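# Stand a lying gift box upright and open its lid

## Task

A closed gift box is resting on one side on the table. Turn it so it stands on its bottom, then swing the lid open until it is roughly upright or tipped back past upright. Concealed magnets keep the lid's flap closed, so it must be pulled free.

## Robot and tools

Robot: one six-joint arm whose base sits at (0, 0, +0.055) m in the scene frame, nearly level. It carries a right hand with index, middle, ring and thumb, driven by sixteen motors. Scene frame: origin on the table top under the base, +z up, +y to the left when facing +x. A camera stand is next to the table. Cameras: cam_head_left, cam_head_right, cam_high, cam_low, cam_wrist, each 672x504.

Frames: every printed pose, velocity and target, and every offset axis, uses the arm's base frame. The hand point lies just off the palm near the index and middle knuckles. Its own axes: +z runs along straight fingers toward the tips, +x crosses the palm away from the thumb, +y leaves the palm face (the palm surface is at y = -0.062 m). Straight fingertips reach about 0.12 m past the hand point along +z. A rigid mast at the wrist on the palm side can strike objects.

execute_actions(actions, cameras): actions is a list of actions; each action is a list of up to 15 rows, one row per 1/30 s step; a short action repeats its final row for the remaining steps. A row is 24 numbers in [-1, 1]: dx, dy, dz, rx, ry, rz, then sixteen finger goals, then current_limit, then speed. dx..rz are an offset, not a pose: they count from the Hand target at the start of that action, along base axes, with 1.0 = 0.6 m or 180 degrees; rx, ry, rz form one rotation vector turning about the Hand target position. All rows in an action share that start, but the next action starts fresh, so resending an offset moves farther. All zeros re-requests the current Hand target. cameras: list of names, ["all"], or [] (default: images only when actions is empty).

Finger goals are absolute, each scaled between the hinge's two stops. Order: index_mcp, index_abd, index_pip, index_dip, middle_mcp, middle_abd, middle_pip, middle_dip, ring_mcp, ring_abd, ring_pip, ring_dip, thumb_cmc, thumb_axl, thumb_mcp, thumb_ipl. Straight values: _mcp -0.75, _abd 0.00, _pip -0.58, _dip -0.70, thumb_cmc -0.71, thumb_axl -0.68, thumb_mcp -0.23, thumb_ipl -0.17; larger numbers curl fingers toward the palm, swing thumb_cmc in front of the palm, and spread _abd away from the thumb. current_limit maps -1..+1 to 0..550 mA per motor (start +0.4); speed sets goal slewing at (speed+1)/2 of 8.5 rad/s (start -0.6). Settings persist. To keep the hand unchanged, repeat the last sent hand numbers; at scene start read them from a result first.

move(target, speed, blend, stop_force, zero, blocking, cameras): target is one 24-number row or a list of up to 15, all offsets from the same Hand target (not chained), same scale as above. Path is straight and does not avoid obstacles. speed: m/s, 0.002 to 3.6, default 0.25 (turns up to twice that in rad/s); one value or one per leg. blend: corner rounding in m, default 0 meaning stop at each point. stop_force: N, 3 to 120; ends the path when the wrist senses that much push opposing travel; unreliable while rotating, and it cannot be combined with blocking=false. Omit it when backing off a contact. zero: with stop_force, true re-zeroes first, false keeps the old zero. blocking=false returns after about 0.5 s while motion continues. Paths over 10 s stop short.

wait(seconds 0 to 10, cameras) lets time pass. stop(cameras) brakes a running move. zoom_image(camera, region [x0, y0, x1, y1] in pixels, at most 504 by 504) enlarges part of that camera's latest image. zero_wrist_force() re-zeroes the force sensor. finished_scene(scene) closes the current scene by number; irreversible, and the box must stay upright and open afterward.

Results: end_effector_position (m) and end_effector_quat_wxyz; velocities (omitted when joints read "within noise"); Hand target, the last commanded pose after clipping, from which offsets count; the hand often rests short of it, so send the remainder. Orientation commands are clipped to 32 degrees from the measured one per step. Hand lines: hand_goal, hand_measured, hand_current_ma, hand_state (moving, goal, blocked, overload). Wrist force and torque in the hand point's axes, plus the peak since last shown. Joint torques include gravity. move adds a "move:" line: done (within 3 mm and 2 degrees), off_target, moving, held or fault, and limits such as paced or held; none proves contact.

Avoid: falls or dropping the box off the table (fails the task); slams and hard presses. A net force near 150 N or joint torque at its limit (138 N m for the three big joints, 25.7 N m per wrist joint) halts the arm for 10 s; the arm is stiff, so aiming even slightly past a firm surface can fault it. Fast moves hit harder and overshoot. Do not path close to the base. A finger drawing 495 mA or more for 5 s shuts off for 10 s. Sustained loads or stretched poses heat motors: MOTOR HOT appears at 70 °C, a braking OVER-TEMPERATURE FAULT at 85 °C. After a HAND FAULT line, later motion calls in the same reply are skipped.

Each tool is called as name(argument=value, ...), one argument or row to a line, values as JSON.

## Session

execute_actions(
  actions=[],
)

Scene clock: 0.00 s.
end_effector_position=(+0.2456, -0.3642, +0.1743) hand_goal=(-0.754, +0.000, -0.576, -0.696, -0.754, +0.000, -0.576, -0.696, -0.754, +0.000, -0.576, -0.696, -0.714, -0.678, -0.226, -0.168) hand_measured=(-0.754, +0.000, -0.576, -0.696, -0.754, +0.000, -0.576, -0.696, -0.754, +0.000, -0.576, -0.696, -0.714, -0.678, -0.226, -0.168) hand_current_ma=(+0, +0, +0, +0, +0, +0, +0, +0, +0, +0, +0, +0, +0, +0, +0, +0) hand_state=(goal, goal, goal, goal, goal, goal, goal, goal, goal, goal, goal, goal, goal, goal, goal, goal) hand_current_limit=0.40 hand_speed=-0.60 end_effector_quat_wxyz=(+0.131, +0.905, -0.377, +0.146)
Joint positions: [-1.07 -1.702 2.355 -2.619 -1.592 1.287]
Joint velocities: within noise
Joint torques (N m): no reading
Wrist force (N): no reading
Wrist torque (N m): no reading
Wrist force, peak (N): no reading
Hand target: +0.2456, -0.3642, +0.1743; +0.131, +0.905, -0.377, +0.146

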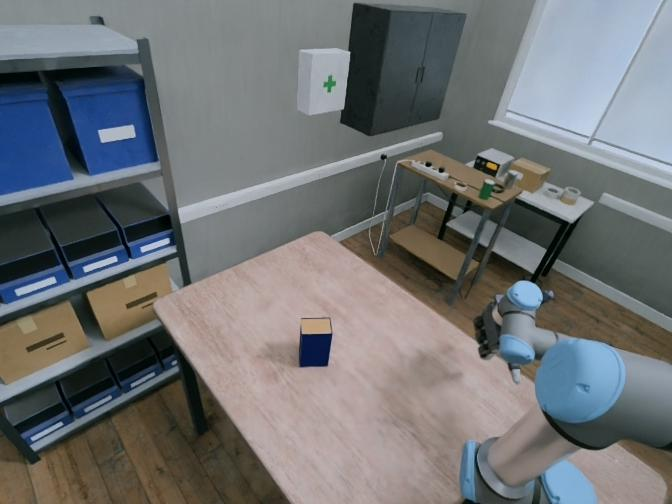

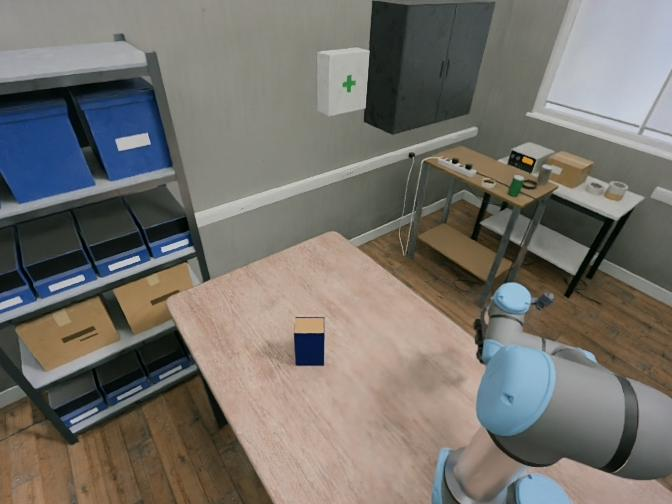

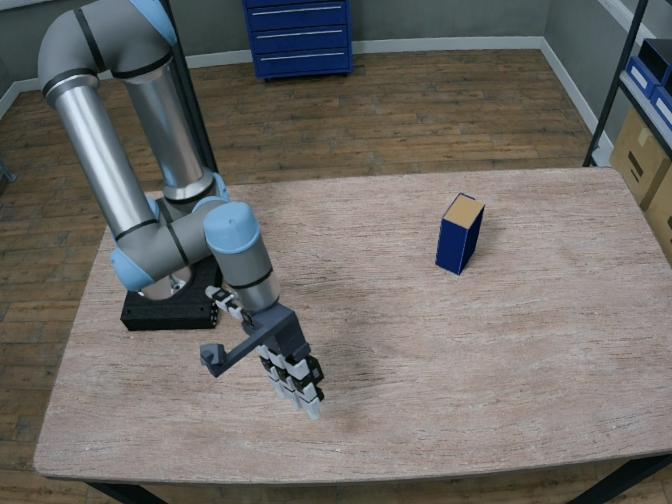

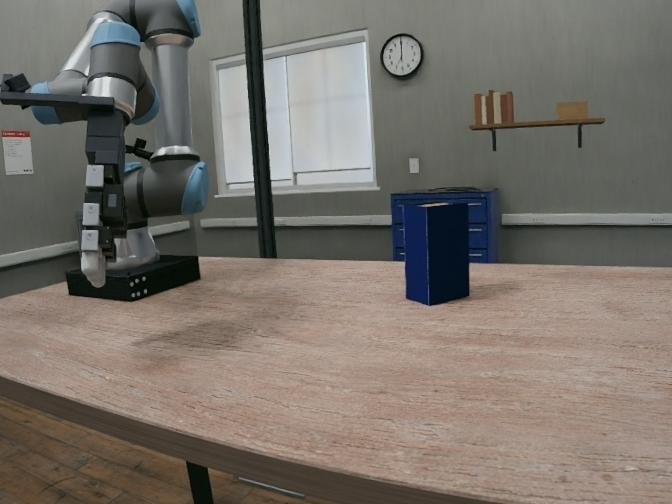

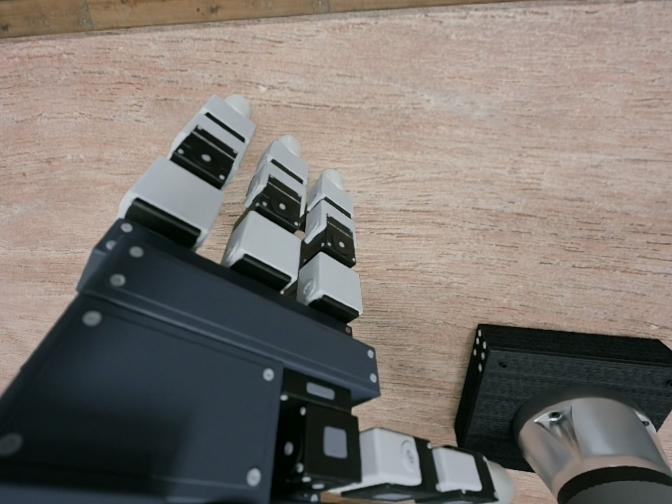

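zoom_image(
  camera="cam_high",
  region=[400, 170, 520, 290],
)

zoom_image(
  camera="cam_low",
  region=[370, 180, 500, 320],
)

zoom_image(
  camera="cam_head_left",
  region=[270, 295, 360, 385],
)

zoom_image(
  camera="cam_head_right",
  region=[265, 295, 355, 385],
)

Scaled by 4.200 from the camera's 672x504 image, which has a finer 960x720 frame.

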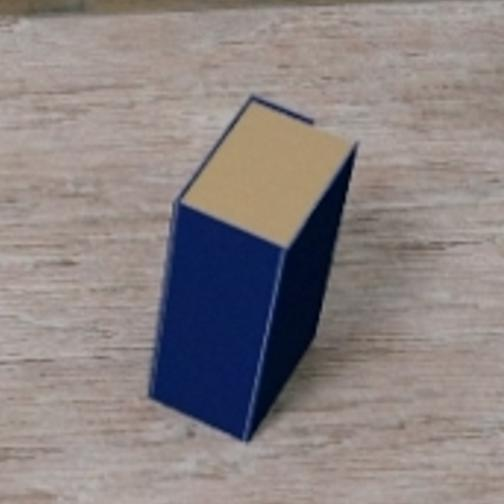

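Scaled by 3.600 from the camera's 672x504 image, which has a finer 960x720 frame.

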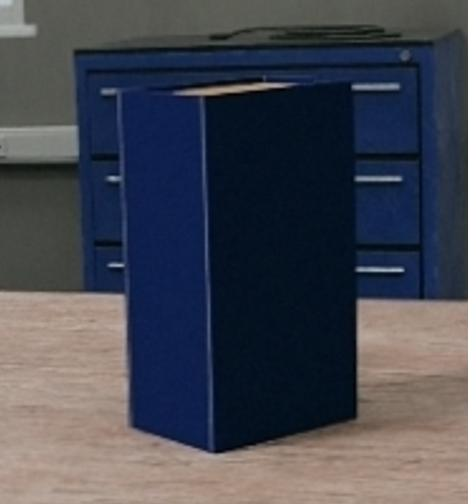

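Scaled by 5.600 from the camera's 672x504 image, which has a finer 960x720 frame.

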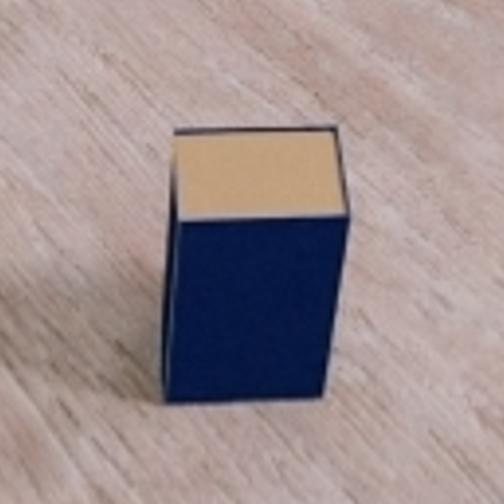

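Scaled by 5.600 from the camera's 672x504 image, which has a finer 960x720 frame.

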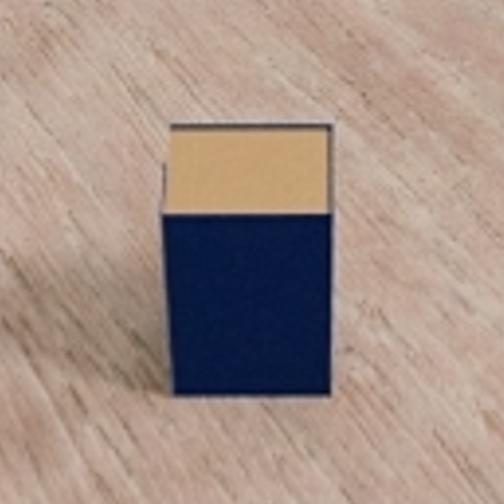

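move(
  target=[0.34,0.524,0.126,0.0685,-0.429,0.506,-0.754,0,0.08,-0.043,-0.754,0,0.08,-0.043,-0.754,0,0.08,-0.043,0.571,-0.678,-0.5,-0.168,0.4,-0.3],
  speed=0.5,
)

move(
  target=[0.35,0.6,0,0,0,0,-0.754,0,0.08,-0.043,-0.754,0,0.08,-0.043,-0.754,0,0.08,-0.043,0.571,-0.678,-0.5,-0.168,0.4,-0.3],
  speed=0.5,
  cameras=["all"],
)

Scene clock: 86.53 s.
end_effector_position=(+0.4496, -0.0498, +0.2499) hand_goal=(-0.754, +0.000, +0.080, -0.044, -0.754, +0.000, +0.080, -0.044, -0.754, +0.000, +0.080, -0.044, +0.570, -0.678, -0.500, -0.168) hand_measured=(-0.754, +0.000, +0.078, -0.048, -0.754, +0.000, +0.078, -0.046, -0.754, +0.000, +0.078, -0.046, +0.558, -0.678, -0.498, -0.168) hand_current_ma=(+0, +0, -2, -2, +0, +0, -2, -2, +0, +0, -2, -2, -14, +0, +2, +0) hand_state=(goal, goal, goal, goal, goal, goal, goal, goal, goal, goal, goal, goal, goal, goal, goal, goal) hand_current_limit=0.40 hand_speed=-0.30 end_effector_quat_wxyz=(-0.322, +0.630, +0.320, +0.630)
Joint positions: [-1.094 -1.694 2.265 -0.57 -0.465 -1.569]
Joint torques (N m): [13.46 1.03 -26.15 2.44 -1.96 -2.35]
Wrist force (N): [0.6 -0.8 0.3]
Wrist torque (N m): [0.14 0.32 0.14]
Wrist force, peak (N): [0.9 -1.4 1.3]
Hand target: +0.4496, -0.0498, +0.2499; -0.322, +0.630, +0.320, +0.630
Off the commanded pose: 0.000 m, 0 deg.
move: done

Scene clock: 88.27 s.
end_effector_position=(+0.6596, +0.3102, +0.2499) hand_goal=(-0.754, +0.000, +0.080, -0.044, -0.754, +0.000, +0.080, -0.044, -0.754, +0.000, +0.080, -0.044, +0.570, -0.678, -0.500, -0.168) hand_measured=(-0.754, +0.000, +0.078, -0.048, -0.754, +0.000, +0.078, -0.046, -0.754, +0.000, +0.078, -0.046, +0.558, -0.678, -0.498, -0.168) hand_current_ma=(+0, +0, -1, -2, +0, +0, -2, -2, +0, +0, -2, -2, -14, +0, +1, +0) hand_state=(goal, goal, goal, goal, goal, goal, goal, goal, goal, goal, goal, goal, goal, goal, goal, goal) hand_current_limit=0.40 hand_speed=-0.30 end_effector_quat_wxyz=(-0.322, +0.630, +0.320, +0.630)
Joint positions: [0.089 -1.262 1.782 -0.52 0.717 -1.568]
Joint torques (N m): [14.18 -19.48 -30.49 0.33 2.13 -2.31]
Wrist force (N): [0.4 -0.4 0.1]
Wrist torque (N m): [0.18 0.34 0.11]
Wrist force, peak (N): [0.3 -1.2 2.2]
Hand target: +0.6596, +0.3102, +0.2499; -0.322, +0.630, +0.320, +0.630
Off the commanded pose: 0.000 m, 0 deg.
move: done

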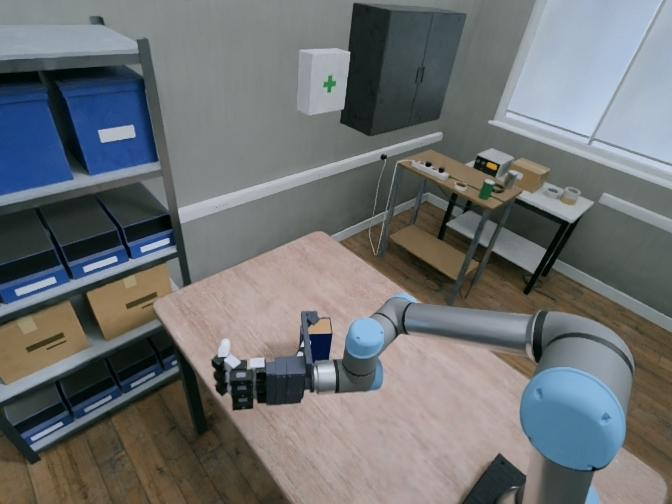

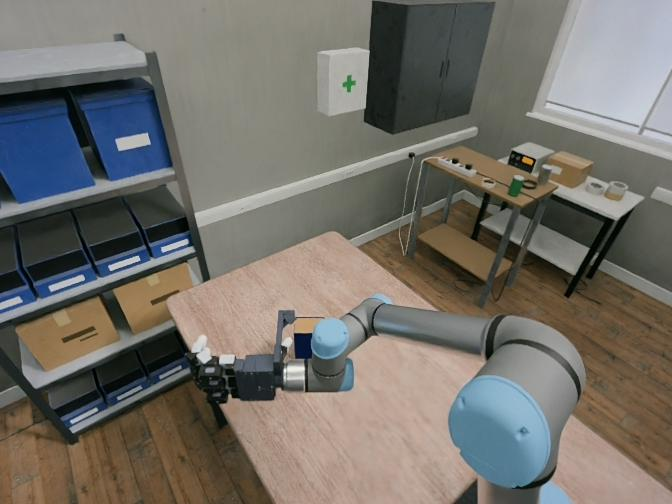

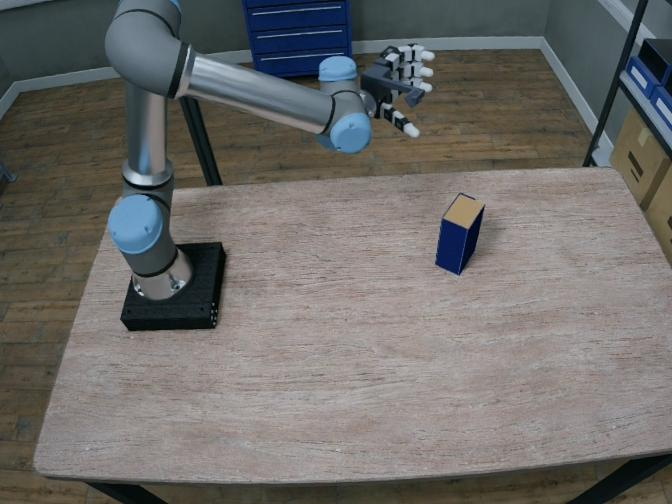

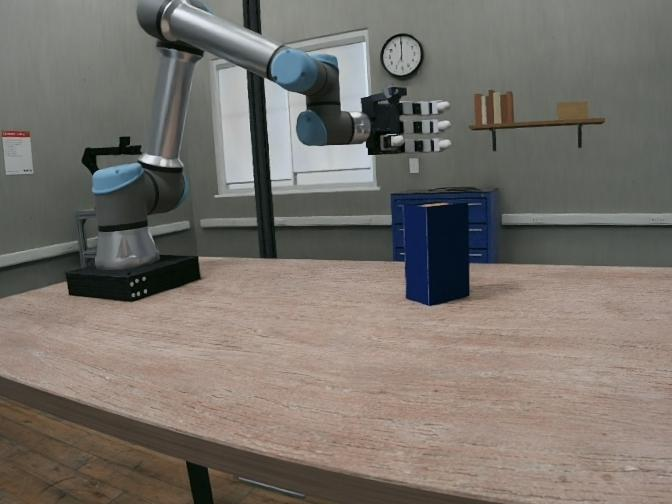

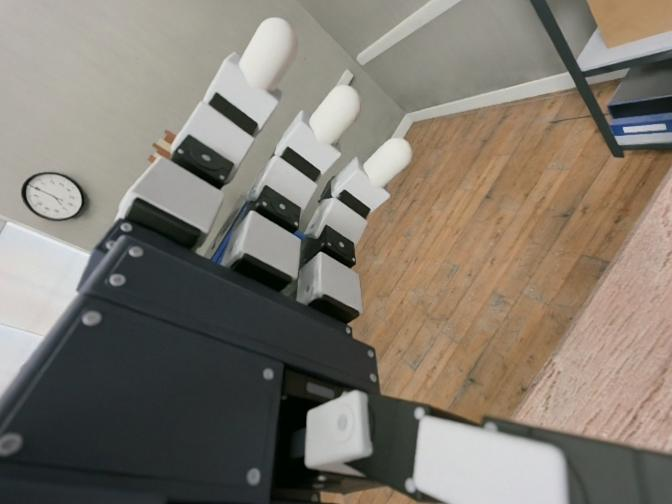

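move(
  target=[-0.08,0.06,-0.367,0,0,0,-0.754,0,0.08,-0.043,-0.754,0,0.08,-0.043,-0.754,0,0.08,-0.043,0.571,-0.678,-0.5,-0.168,0.4,-0.3],
  speed=0.4,
  cameras=["all"],
)

zoom_image(
  camera="cam_high",
  region=[340, 130, 520, 290],
)

zoom_image(
  camera="cam_low",
  region=[340, 180, 500, 320],
)

Scene clock: 108.33 s.
end_effector_position=(+0.6116, +0.3462, +0.0298) hand_goal=(-0.754, +0.000, +0.080, -0.044, -0.754, +0.000, +0.080, -0.044, -0.754, +0.000, +0.080, -0.044, +0.570, -0.678, -0.500, -0.168) hand_measured=(-0.754, -0.002, +0.078, -0.048, -0.754, -0.002, +0.078, -0.046, -0.754, -0.002, +0.078, -0.046, +0.558, -0.678, -0.498, -0.168) hand_current_ma=(+0, +0, -1, -2, +0, +0, -2, -2, +0, +0, -2, -2, -14, +0, +1, +0) hand_state=(goal, goal, goal, goal, goal, goal, goal, goal, goal, goal, goal, goal, goal, goal, goal, goal) hand_current_limit=0.40 hand_speed=-0.30 end_effector_quat_wxyz=(-0.322, +0.630, +0.320, +0.630)
Joint positions: [0.182 -0.918 2.009 -1.091 0.81 -1.569]
Joint torques (N m): [14.86 -24.77 -21.36 -2.91 2.2 1.68]
Wrist force (N): [0.6 -0.3 0.1]
Wrist torque (N m): [0.17 0.33 0.05]
Wrist force, peak (N): [2.6 0.3 0.0]
Hand target: +0.6116, +0.3462, +0.0297; -0.322, +0.630, +0.320, +0.630
Off the commanded pose: 0.000 m, 0 deg.
move: done

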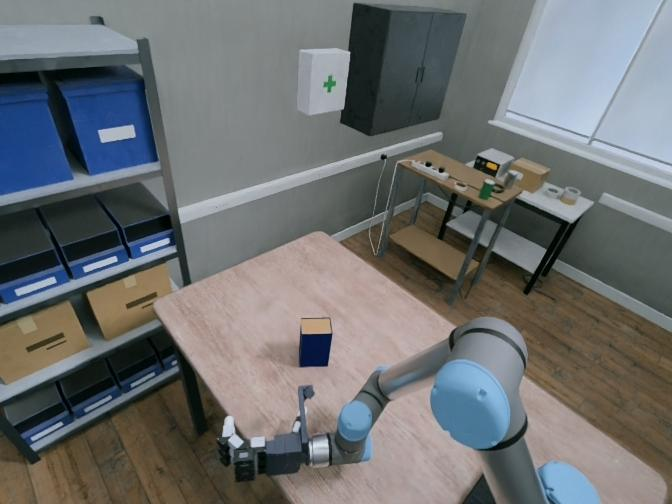

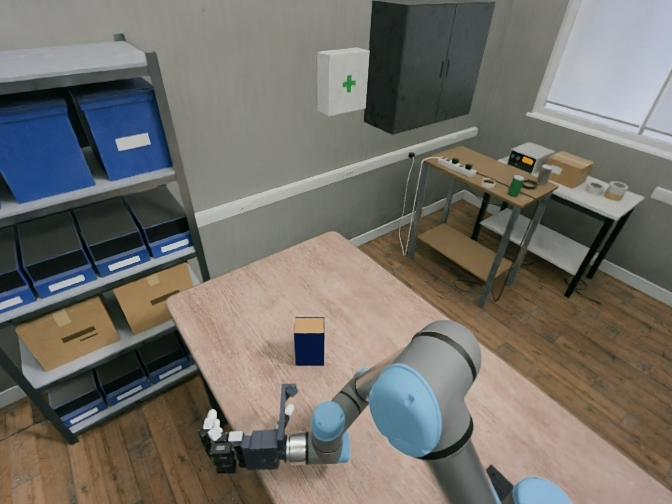

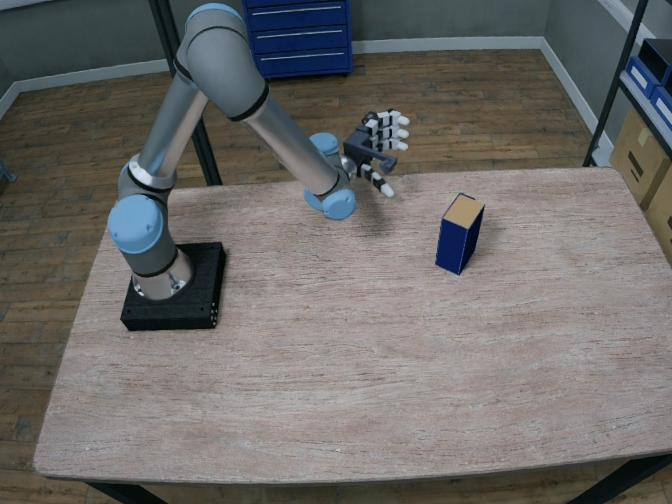

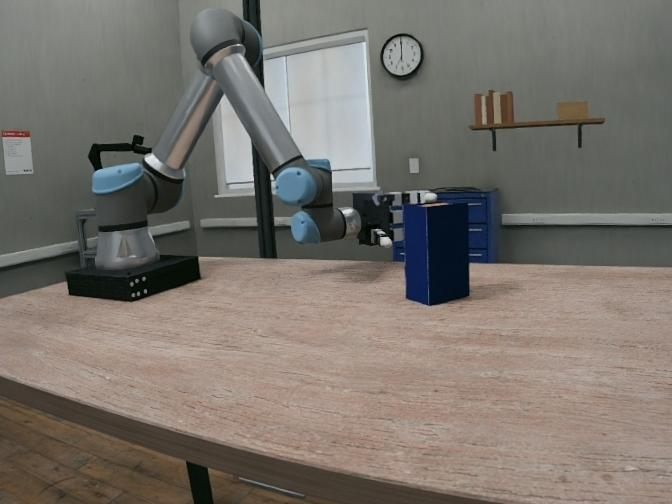

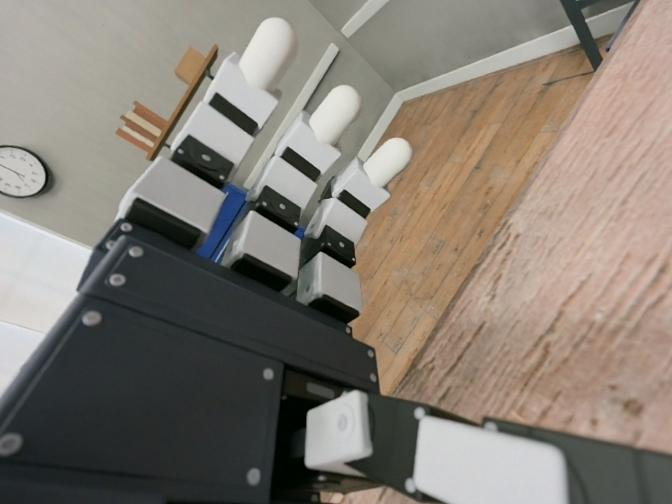

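Scaled by 2.800 from the camera's 672x504 image, which has a finer 960x720 frame.

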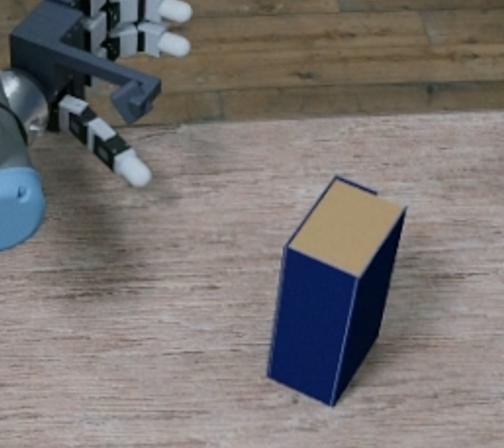

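Scaled by 3.150 from the camera's 672x504 image, which has a finer 960x720 frame.

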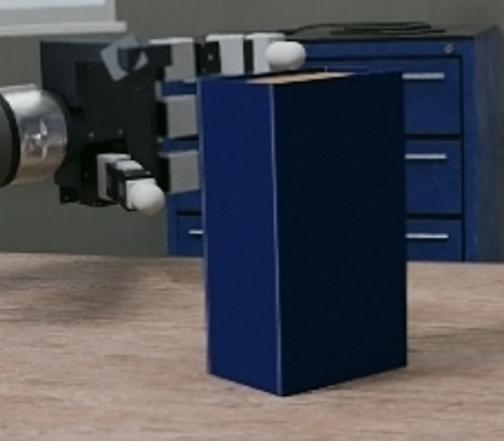

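move(
  target=[-0.018,-0.338,0.01,0,0,0,-0.754,0,0.08,-0.043,-0.754,0,0.08,-0.043,-0.754,0,0.08,-0.043,0.571,-0.678,-0.5,-0.168,0.4,-0.3],
  speed=0.4,
  cameras=["all"],
)

zoom_image(
  camera="cam_high",
  region=[340, 130, 520, 290],
)

zoom_image(
  camera="cam_head_left",
  region=[240, 300, 400, 460],
)

Scene clock: 144.77 s.
end_effector_position=(+0.6008, +0.1435, +0.0357) hand_goal=(-0.754, +0.000, +0.080, -0.044, -0.754, +0.000, +0.080, -0.044, -0.754, +0.000, +0.080, -0.044, +0.570, -0.678, -0.500, -0.168) hand_measured=(-0.754, -0.002, +0.078, -0.048, -0.754, -0.002, +0.078, -0.046, -0.754, -0.002, +0.078, -0.046, +0.558, -0.678, -0.498, -0.168) hand_current_ma=(+0, +0, -1, -2, +0, +0, -1, -2, +0, +0, -2, -2, -14, +0, +1, +0) hand_state=(goal, goal, goal, goal, goal, goal, goal, goal, goal, goal, goal, goal, goal, goal, goal, goal) hand_current_limit=0.40 hand_speed=-0.30 end_effector_quat_wxyz=(-0.322, +0.630, +0.320, +0.630)
Joint positions: [-0.323 -1.007 2.194 -1.187 0.306 -1.568]
Joint torques (N m): [-13.13 -44.07 0.03 -2.34 -1.85 1.91]
Wrist force (N): [0.5 -0.3 0.1]
Wrist torque (N m): [0.21 0.37 0.03]
Wrist force, peak (N): [0.7 -1.3 1.4]
Hand target: +0.6008, +0.1434, +0.0357; -0.322, +0.630, +0.320, +0.630
Off the commanded pose: 0.000 m, 0 deg.
move: done

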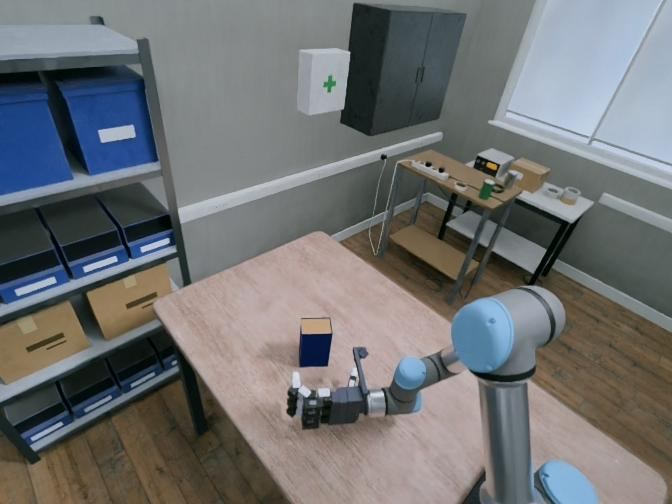

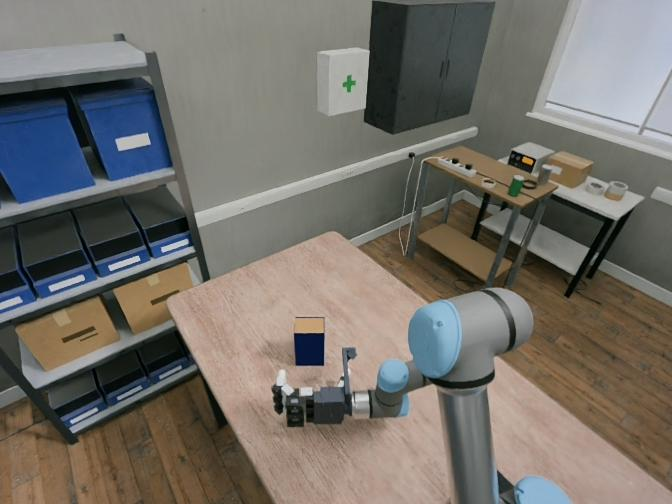

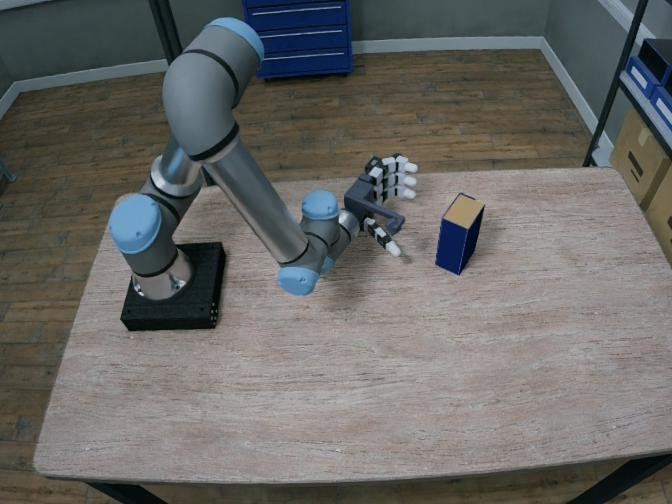

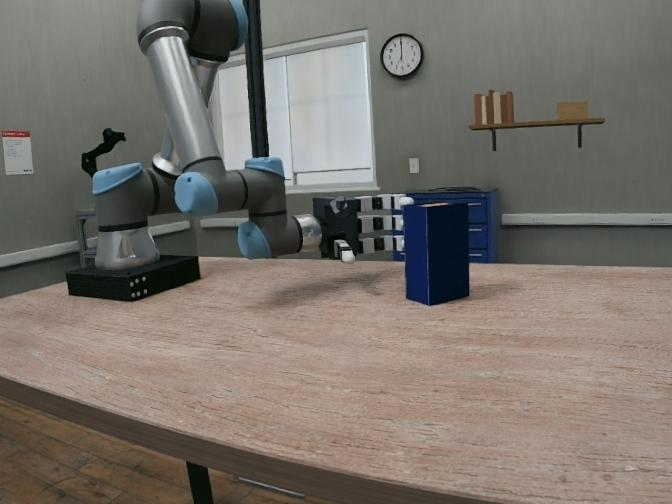

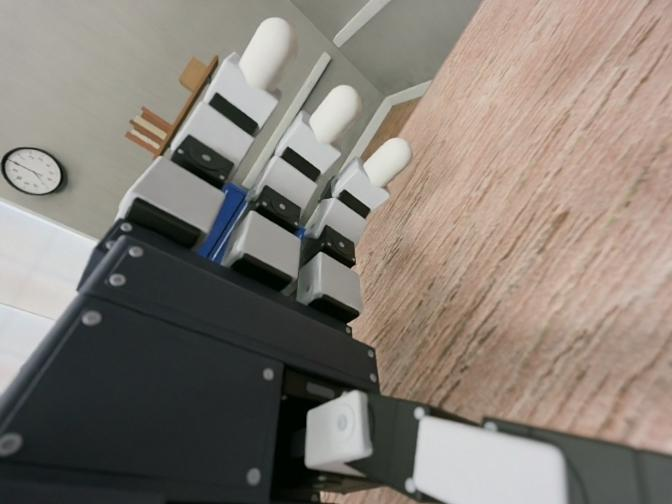

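Scaled by 2.800 from the camera's 672x504 image, which has a finer 960x720 frame.

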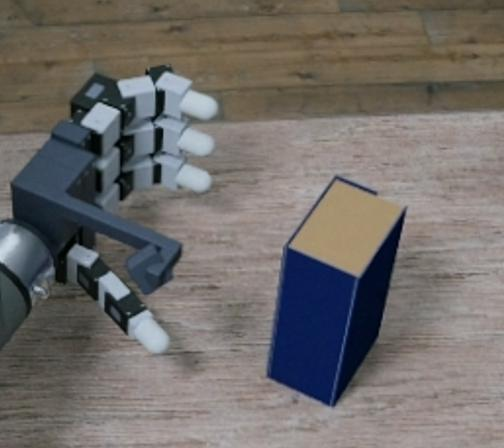

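Scaled by 3.150 from the camera's 672x504 image, which has a finer 960x720 frame.

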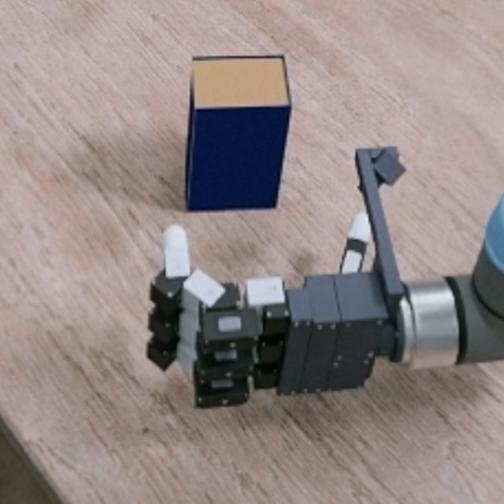

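move(
  target=[0.009,0.012,-0.035,0,0,0,-0.754,0,-0.139,-0.261,-0.754,0,-0.139,-0.261,-0.754,0,-0.139,-0.261,0.571,-0.678,-0.5,-0.168,0.4,-0.3],
  speed=0.2,
)

move(
  target=[0.175,-0.127,0,0,0,0,-0.754,0,-0.139,-0.261,-0.754,0,-0.139,-0.261,-0.754,0,-0.139,-0.261,0.571,-0.678,-0.5,-0.168,0.4,-0.3],
  speed=0.08,
  stop_force=5,
  cameras=["cam_head_left","cam_head_right","cam_high","cam_low"],
)

zoom_image(
  camera="cam_high",
  region=[380, 150, 520, 290],
)

zoom_image(
  camera="cam_head_left",
  region=[240, 280, 400, 440],
)

zoom_image(
  camera="cam_low",
  region=[340, 180, 500, 320],
)

Scene clock: 162.20 s.
end_effector_position=(+0.6062, +0.1506, +0.0148) hand_goal=(-0.754, +0.000, -0.140, -0.262, -0.754, +0.000, -0.140, -0.262, -0.754, +0.000, -0.140, -0.262, +0.570, -0.678, -0.500, -0.168) hand_measured=(-0.754, -0.002, -0.138, -0.258, -0.754, -0.002, -0.138, -0.260, -0.754, -0.002, -0.138, -0.260, +0.558, -0.678, -0.498, -0.168) hand_current_ma=(+0, +0, +2, +2, +0, +0, +2, +2, +0, +0, +2, +2, -14, +0, +1, +0) hand_state=(goal, goal, goal, goal, goal, goal, goal, goal, goal, goal, goal, goal, goal, goal, goal, goal) hand_current_limit=0.40 hand_speed=-0.30 end_effector_quat_wxyz=(-0.322, +0.630, +0.320, +0.630)
Joint positions: [-0.3 -0.945 2.175 -1.23 0.328 -1.568]
Joint torques (N m): [13.74 -22.06 -18.38 -2.56 2.15 1.59]
Wrist force (N): [0.4 -0.4 0.3]
Wrist torque (N m): [0.16 0.35 0.03]
Wrist force, peak (N): [0.5 -1.2 0.4]
Hand target: +0.6062, +0.1506, +0.0147; -0.322, +0.630, +0.320, +0.630
Off the commanded pose: 0.000 m, 0 deg.
move: done

Scene clock: 164.83 s.
end_effector_position=(+0.7112, +0.0744, +0.0147) hand_goal=(-0.754, +0.000, -0.140, -0.262, -0.754, +0.000, -0.140, -0.262, -0.754, +0.000, -0.140, -0.262, +0.570, -0.678, -0.500, -0.168) hand_measured=(-0.754, -0.002, -0.138, -0.258, -0.754, -0.002, -0.138, -0.260, -0.754, -0.002, -0.138, -0.260, +0.558, -0.678, -0.498, -0.168) hand_current_ma=(+0, +0, +2, +2, +0, +0, +2, +2, +0, +0, +2, +2, -14, +0, +1, +0) hand_state=(goal, goal, goal, goal, goal, goal, goal, goal, goal, goal, goal, goal, goal, goal, goal, goal) hand_current_limit=0.40 hand_speed=-0.30 end_effector_quat_wxyz=(-0.322, +0.630, +0.320, +0.630)
Joint positions: [-0.384 -0.818 1.845 -1.027 0.244 -1.568]
Joint torques (N m): [-12.79 -28.54 -20.56 0.96 -2.02 -2.39]
Wrist force (N): [0.7 -0.4 0.5]
Wrist torque (N m): [0.12 0.32 0.12]
Wrist force, peak (N): [0.6 -1.4 0.7]
Hand target: +0.7112, +0.0744, +0.0147; -0.322, +0.630, +0.320, +0.630
Off the commanded pose: 0.000 m, 0 deg.
move: done
Images, in order (width x height): cam_head_left 672x504, cam_head_right 672x504, cam_high 672x504, cam_low 672x504.

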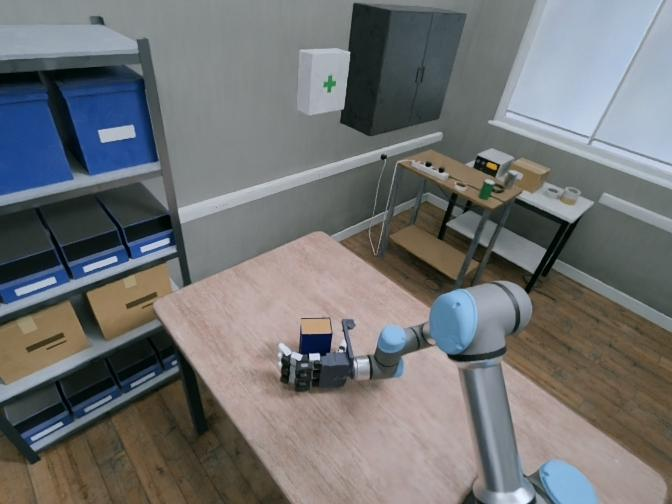

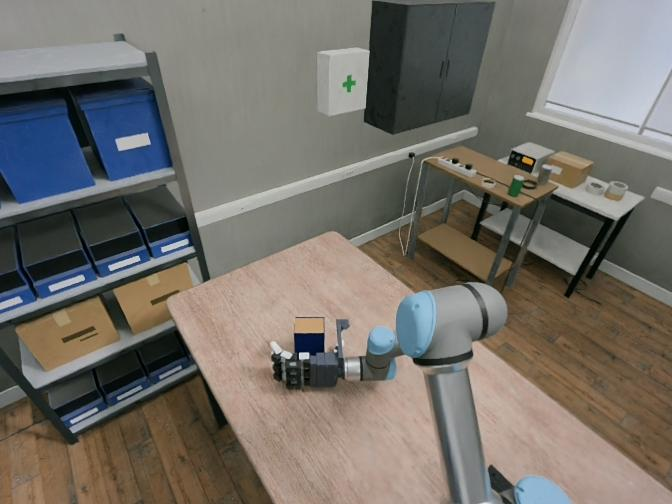

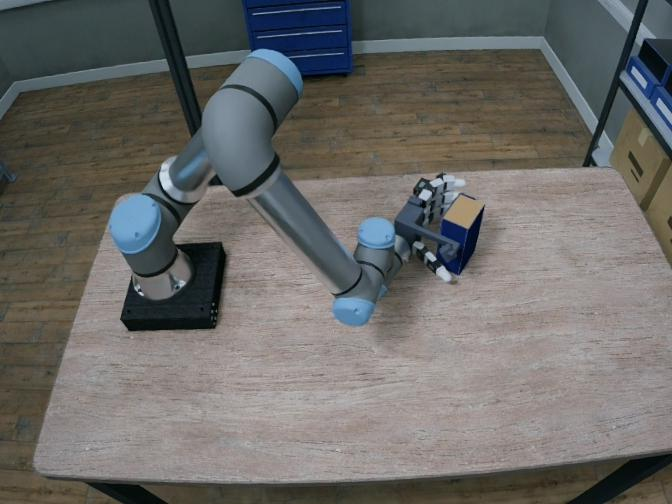

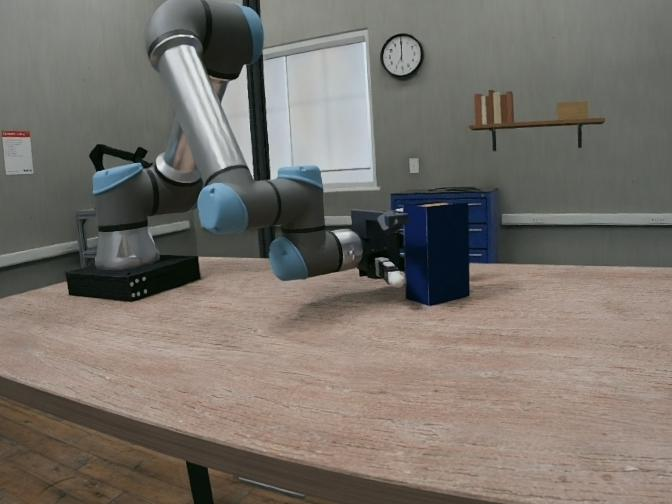

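Scaled by 3.600 from the camera's 672x504 image, which has a finer 960x720 frame.

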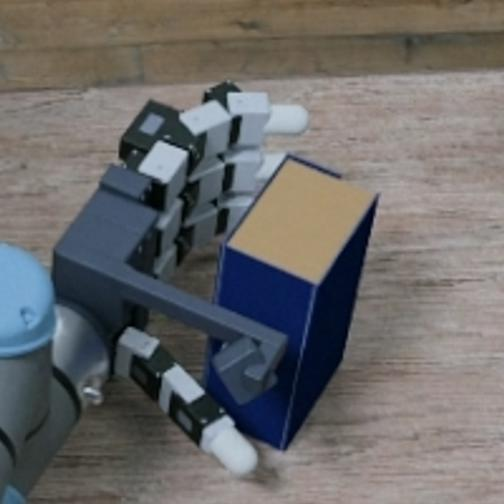

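Scaled by 3.150 from the camera's 672x504 image, which has a finer 960x720 frame.

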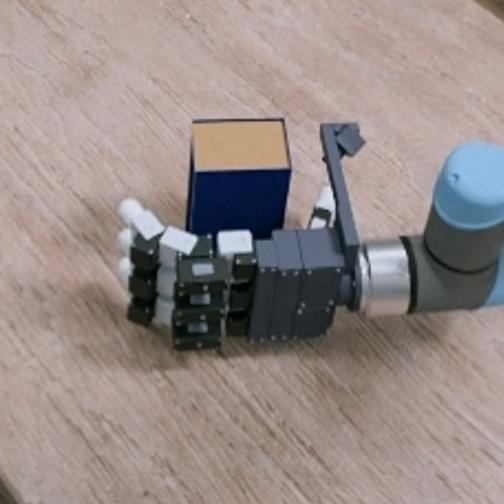

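Scaled by 3.150 from the camera's 672x504 image, which has a finer 960x720 frame.

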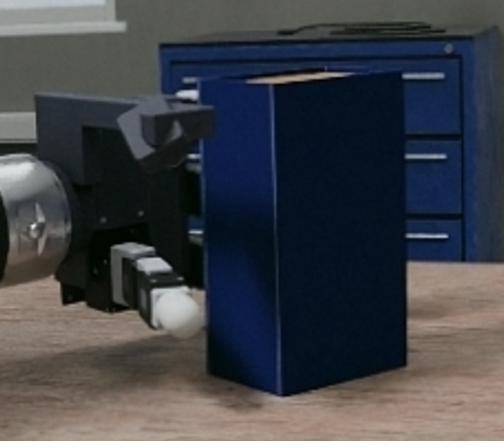

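move(
  target=[0,0,0,0,0,0,-0.42,0,0.08,-0.2,-0.42,0,0.08,-0.2,-0.42,0,0.08,-0.2,0.571,-0.678,0.1,-0.168,0.2,-0.7],
  cameras=["cam_high","cam_low"],
)

zoom_image(
  camera="cam_high",
  region=[380, 150, 520, 290],
)

zoom_image(
  camera="cam_low",
  region=[340, 180, 500, 320],
)

Scene clock: 173.50 s.
end_effector_position=(+0.7112, +0.0744, +0.0147) hand_goal=(-0.420, +0.000, +0.080, -0.200, -0.420, +0.000, +0.080, -0.200, -0.420, +0.000, +0.080, -0.200, +0.570, -0.678, +0.100, -0.168) hand_measured=(-0.430, -0.002, +0.074, -0.204, -0.432, -0.002, +0.072, -0.202, -0.434, -0.002, +0.072, -0.202, +0.558, -0.678, -0.146, -0.186) hand_current_ma=(-11, +0, -5, -2, -15, +0, -8, -2, -19, +0, -9, -2, -14, +0, -330, -43) hand_state=(goal, goal, goal, goal, goal, goal, goal, goal, goal, goal, goal, goal, goal, goal, blocked, goal) hand_current_limit=0.20 hand_speed=-0.70 end_effector_quat_wxyz=(-0.322, +0.630, +0.320, +0.630)
Joint positions: [-0.384 -0.818 1.845 -1.027 0.244 -1.568]
Joint torques (N m): [-10.33 -30.32 -19.45 0.22 -0.58 -2.18]
Wrist force (N): [1.1 -0.4 0.2]
Wrist torque (N m): [0.12 0.23 0.17]
Wrist force, peak (N): [1.0 -0.8 0.6]
Hand target: +0.7112, +0.0744, +0.0147; -0.322, +0.630, +0.320, +0.630
Off the commanded pose: 0.000 m, 0 deg.
move: done
Images, in order (width x height): cam_high 672x504, cam_low 672x504.

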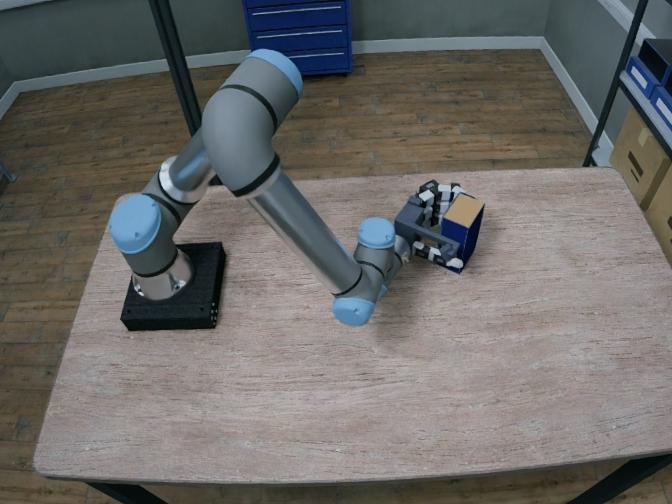

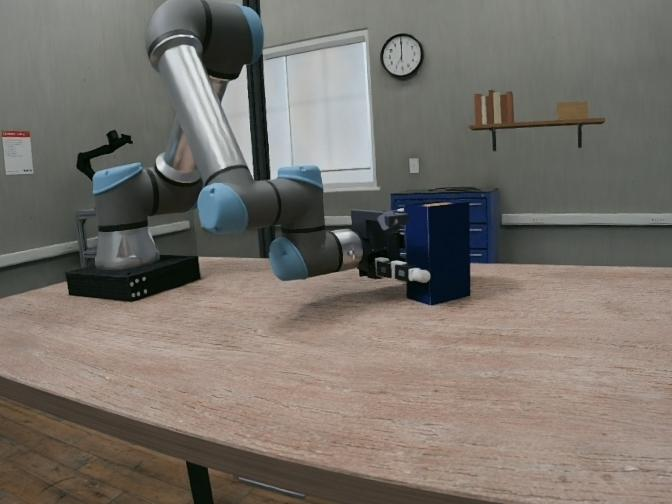

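Scaled by 3.600 from the camera's 672x504 image, which has a finer 960x720 frame.

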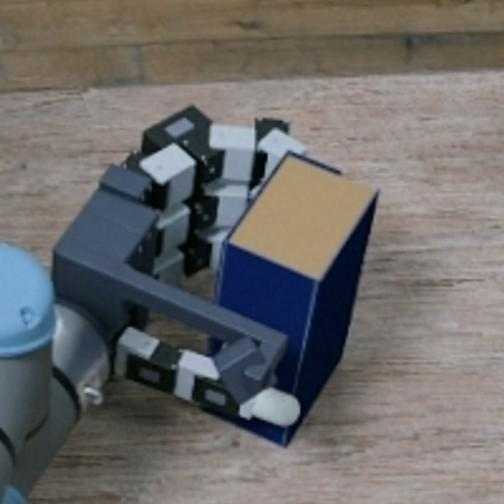

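Scaled by 3.150 from the camera's 672x504 image, which has a finer 960x720 frame.

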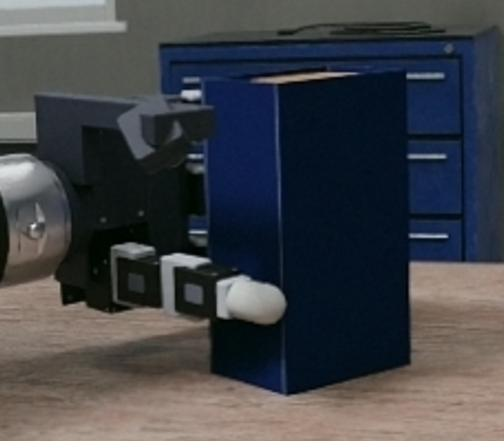

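move(
  target=[
    [0,0,0,0,0,0,-0.5,0,-0.05,-0.261,-0.5,0,-0.05,-0.261,-0.5,0,-0.05,-0.261,0.571,-0.678,-0.3,-0.168,0.2,-0.6],
    [-0.0097,0.0237,0,0,0,0,-0.5,0,-0.05,-0.261,-0.5,0,-0.05,-0.261,-0.5,0,-0.05,-0.261,0.571,-0.678,-0.3,-0.168,0.2,-0.6],
  ],
  speed=0.08,
)

move(
  target=[0,0,0,0,0,0,-0.2,0,-0.2,-0.2,-0.2,0,-0.2,-0.2,-0.2,0,-0.2,-0.2,0.571,-0.678,0.15,-0.168,0.3,-0.75],
  cameras=["cam_high","cam_low","cam_head_left"],
)

zoom_image(
  camera="cam_high",
  region=[380, 150, 520, 290],
)

zoom_image(
  camera="cam_low",
  region=[340, 180, 500, 320],
)

Scene clock: 186.13 s.
end_effector_position=(+0.7055, +0.0886, +0.0147) hand_goal=(-0.500, +0.000, -0.050, -0.262, -0.500, +0.000, -0.050, -0.262, -0.500, +0.000, -0.050, -0.262, +0.570, -0.678, -0.300, -0.168) hand_measured=(-0.498, -0.002, -0.048, -0.258, -0.498, -0.002, -0.048, -0.260, -0.498, -0.002, -0.048, -0.260, +0.558, -0.678, -0.298, -0.170) hand_current_ma=(+1, +0, +2, +2, +1, +0, +2, +2, +2, +0, +2, +2, -14, +0, +2, -2) hand_state=(goal, goal, goal, goal, goal, goal, goal, goal, goal, goal, goal, goal, goal, goal, goal, goal) hand_current_limit=0.20 hand_speed=-0.60 end_effector_quat_wxyz=(-0.322, +0.630, +0.320, +0.630)
Joint positions: [-0.362 -0.828 1.868 -1.041 0.267 -1.568]
Joint torques (N m): [14.78 -54.21 -3.67 -1.95 2.23 1.53]
Wrist force (N): [0.9 -0.8 0.5]
Wrist torque (N m): [0.09 0.30 0.18]
Wrist force, peak (N): [1.1 -0.7 0.0]
Hand target: +0.7054, +0.0886, +0.0147; -0.322, +0.630, +0.320, +0.630
Off the commanded pose: 0.000 m, 0 deg.
move: done

Scene clock: 186.73 s.
end_effector_position=(+0.7054, +0.0886, +0.0147) hand_goal=(-0.200, +0.000, -0.200, -0.200, -0.200, +0.000, -0.200, -0.200, -0.200, +0.000, -0.200, -0.200, +0.570, -0.678, +0.150, -0.168) hand_measured=(-0.248, -0.002, -0.214, -0.206, -0.250, +0.000, -0.214, -0.206, -0.252, +0.000, -0.214, -0.206, +0.558, -0.678, -0.126, -0.192) hand_current_ma=(-116, +0, -17, -6, -121, +0, -20, -5, -132, +0, -19, -5, -14, +0, -358, -60) hand_state=(blocked, goal, goal, goal, blocked, goal, goal, goal, blocked, goal, goal, goal, goal, goal, blocked, blocked) hand_current_limit=0.30 hand_speed=-0.75 end_effector_quat_wxyz=(-0.322, +0.630, +0.320, +0.630)
Joint positions: [-0.361 -0.828 1.868 -1.041 0.267 -1.568]
Joint torques (N m): [12.23 -51.69 -3.94 -1.56 1.72 1.48]
Wrist force (N): [2.1 -0.7 0.7]
Wrist torque (N m): [0.18 0.25 0.14]
Wrist force, peak (N): [2.3 -0.6 0.9]
Hand target: +0.7054, +0.0886, +0.0147; -0.322, +0.630, +0.320, +0.630
Off the commanded pose: 0.000 m, 0 deg.
move: done
Images, in order (width x height): cam_head_left 672x504, cam_high 672x504, cam_low 672x504.

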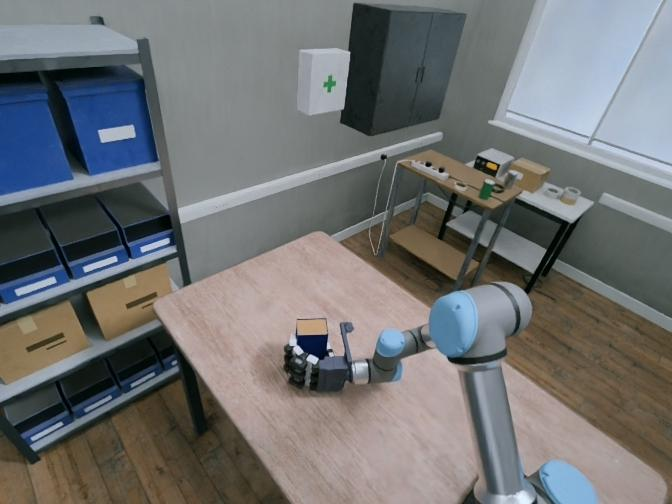

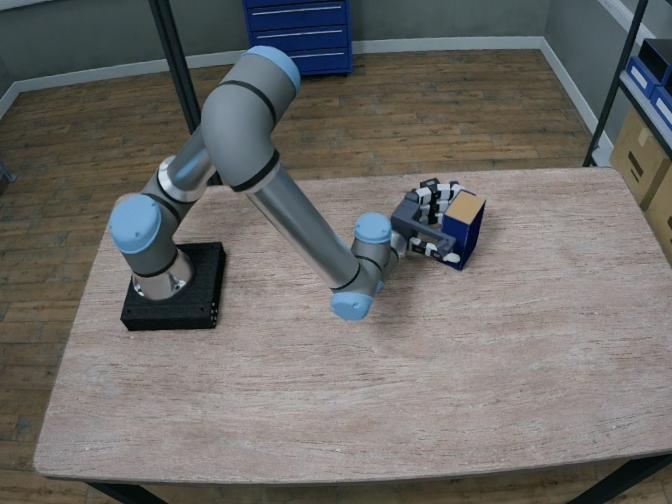

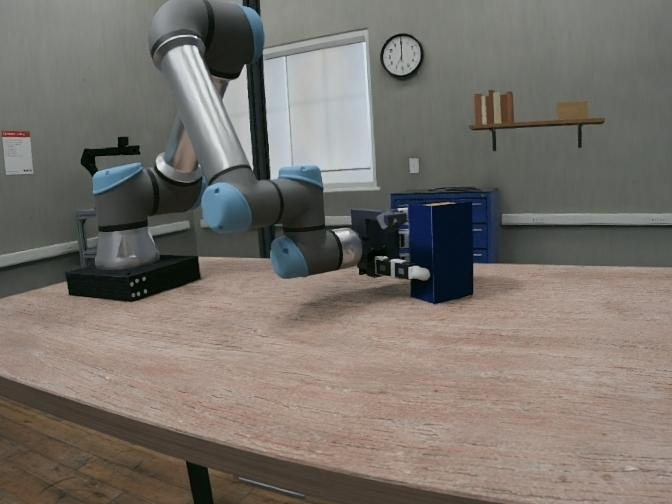

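Scaled by 3.600 from the camera's 672x504 image, which has a finer 960x720 frame.

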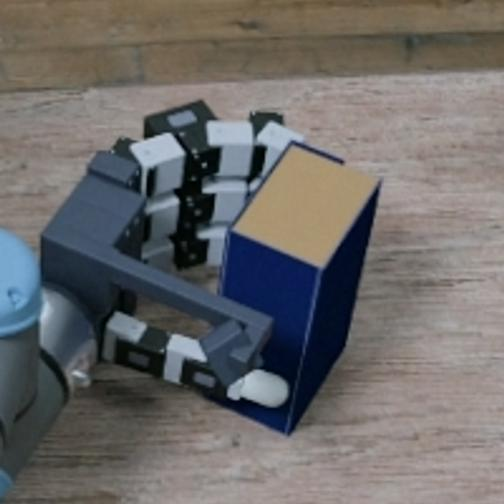

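Scaled by 3.150 from the camera's 672x504 image, which has a finer 960x720 frame.

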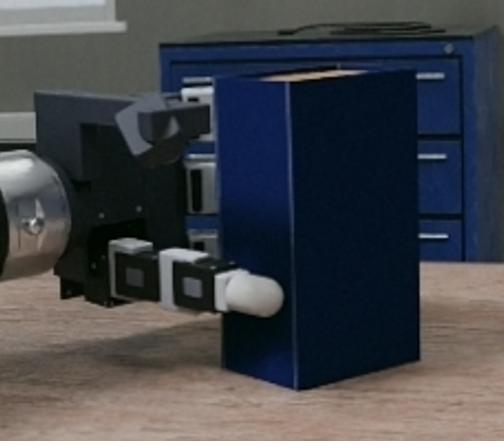

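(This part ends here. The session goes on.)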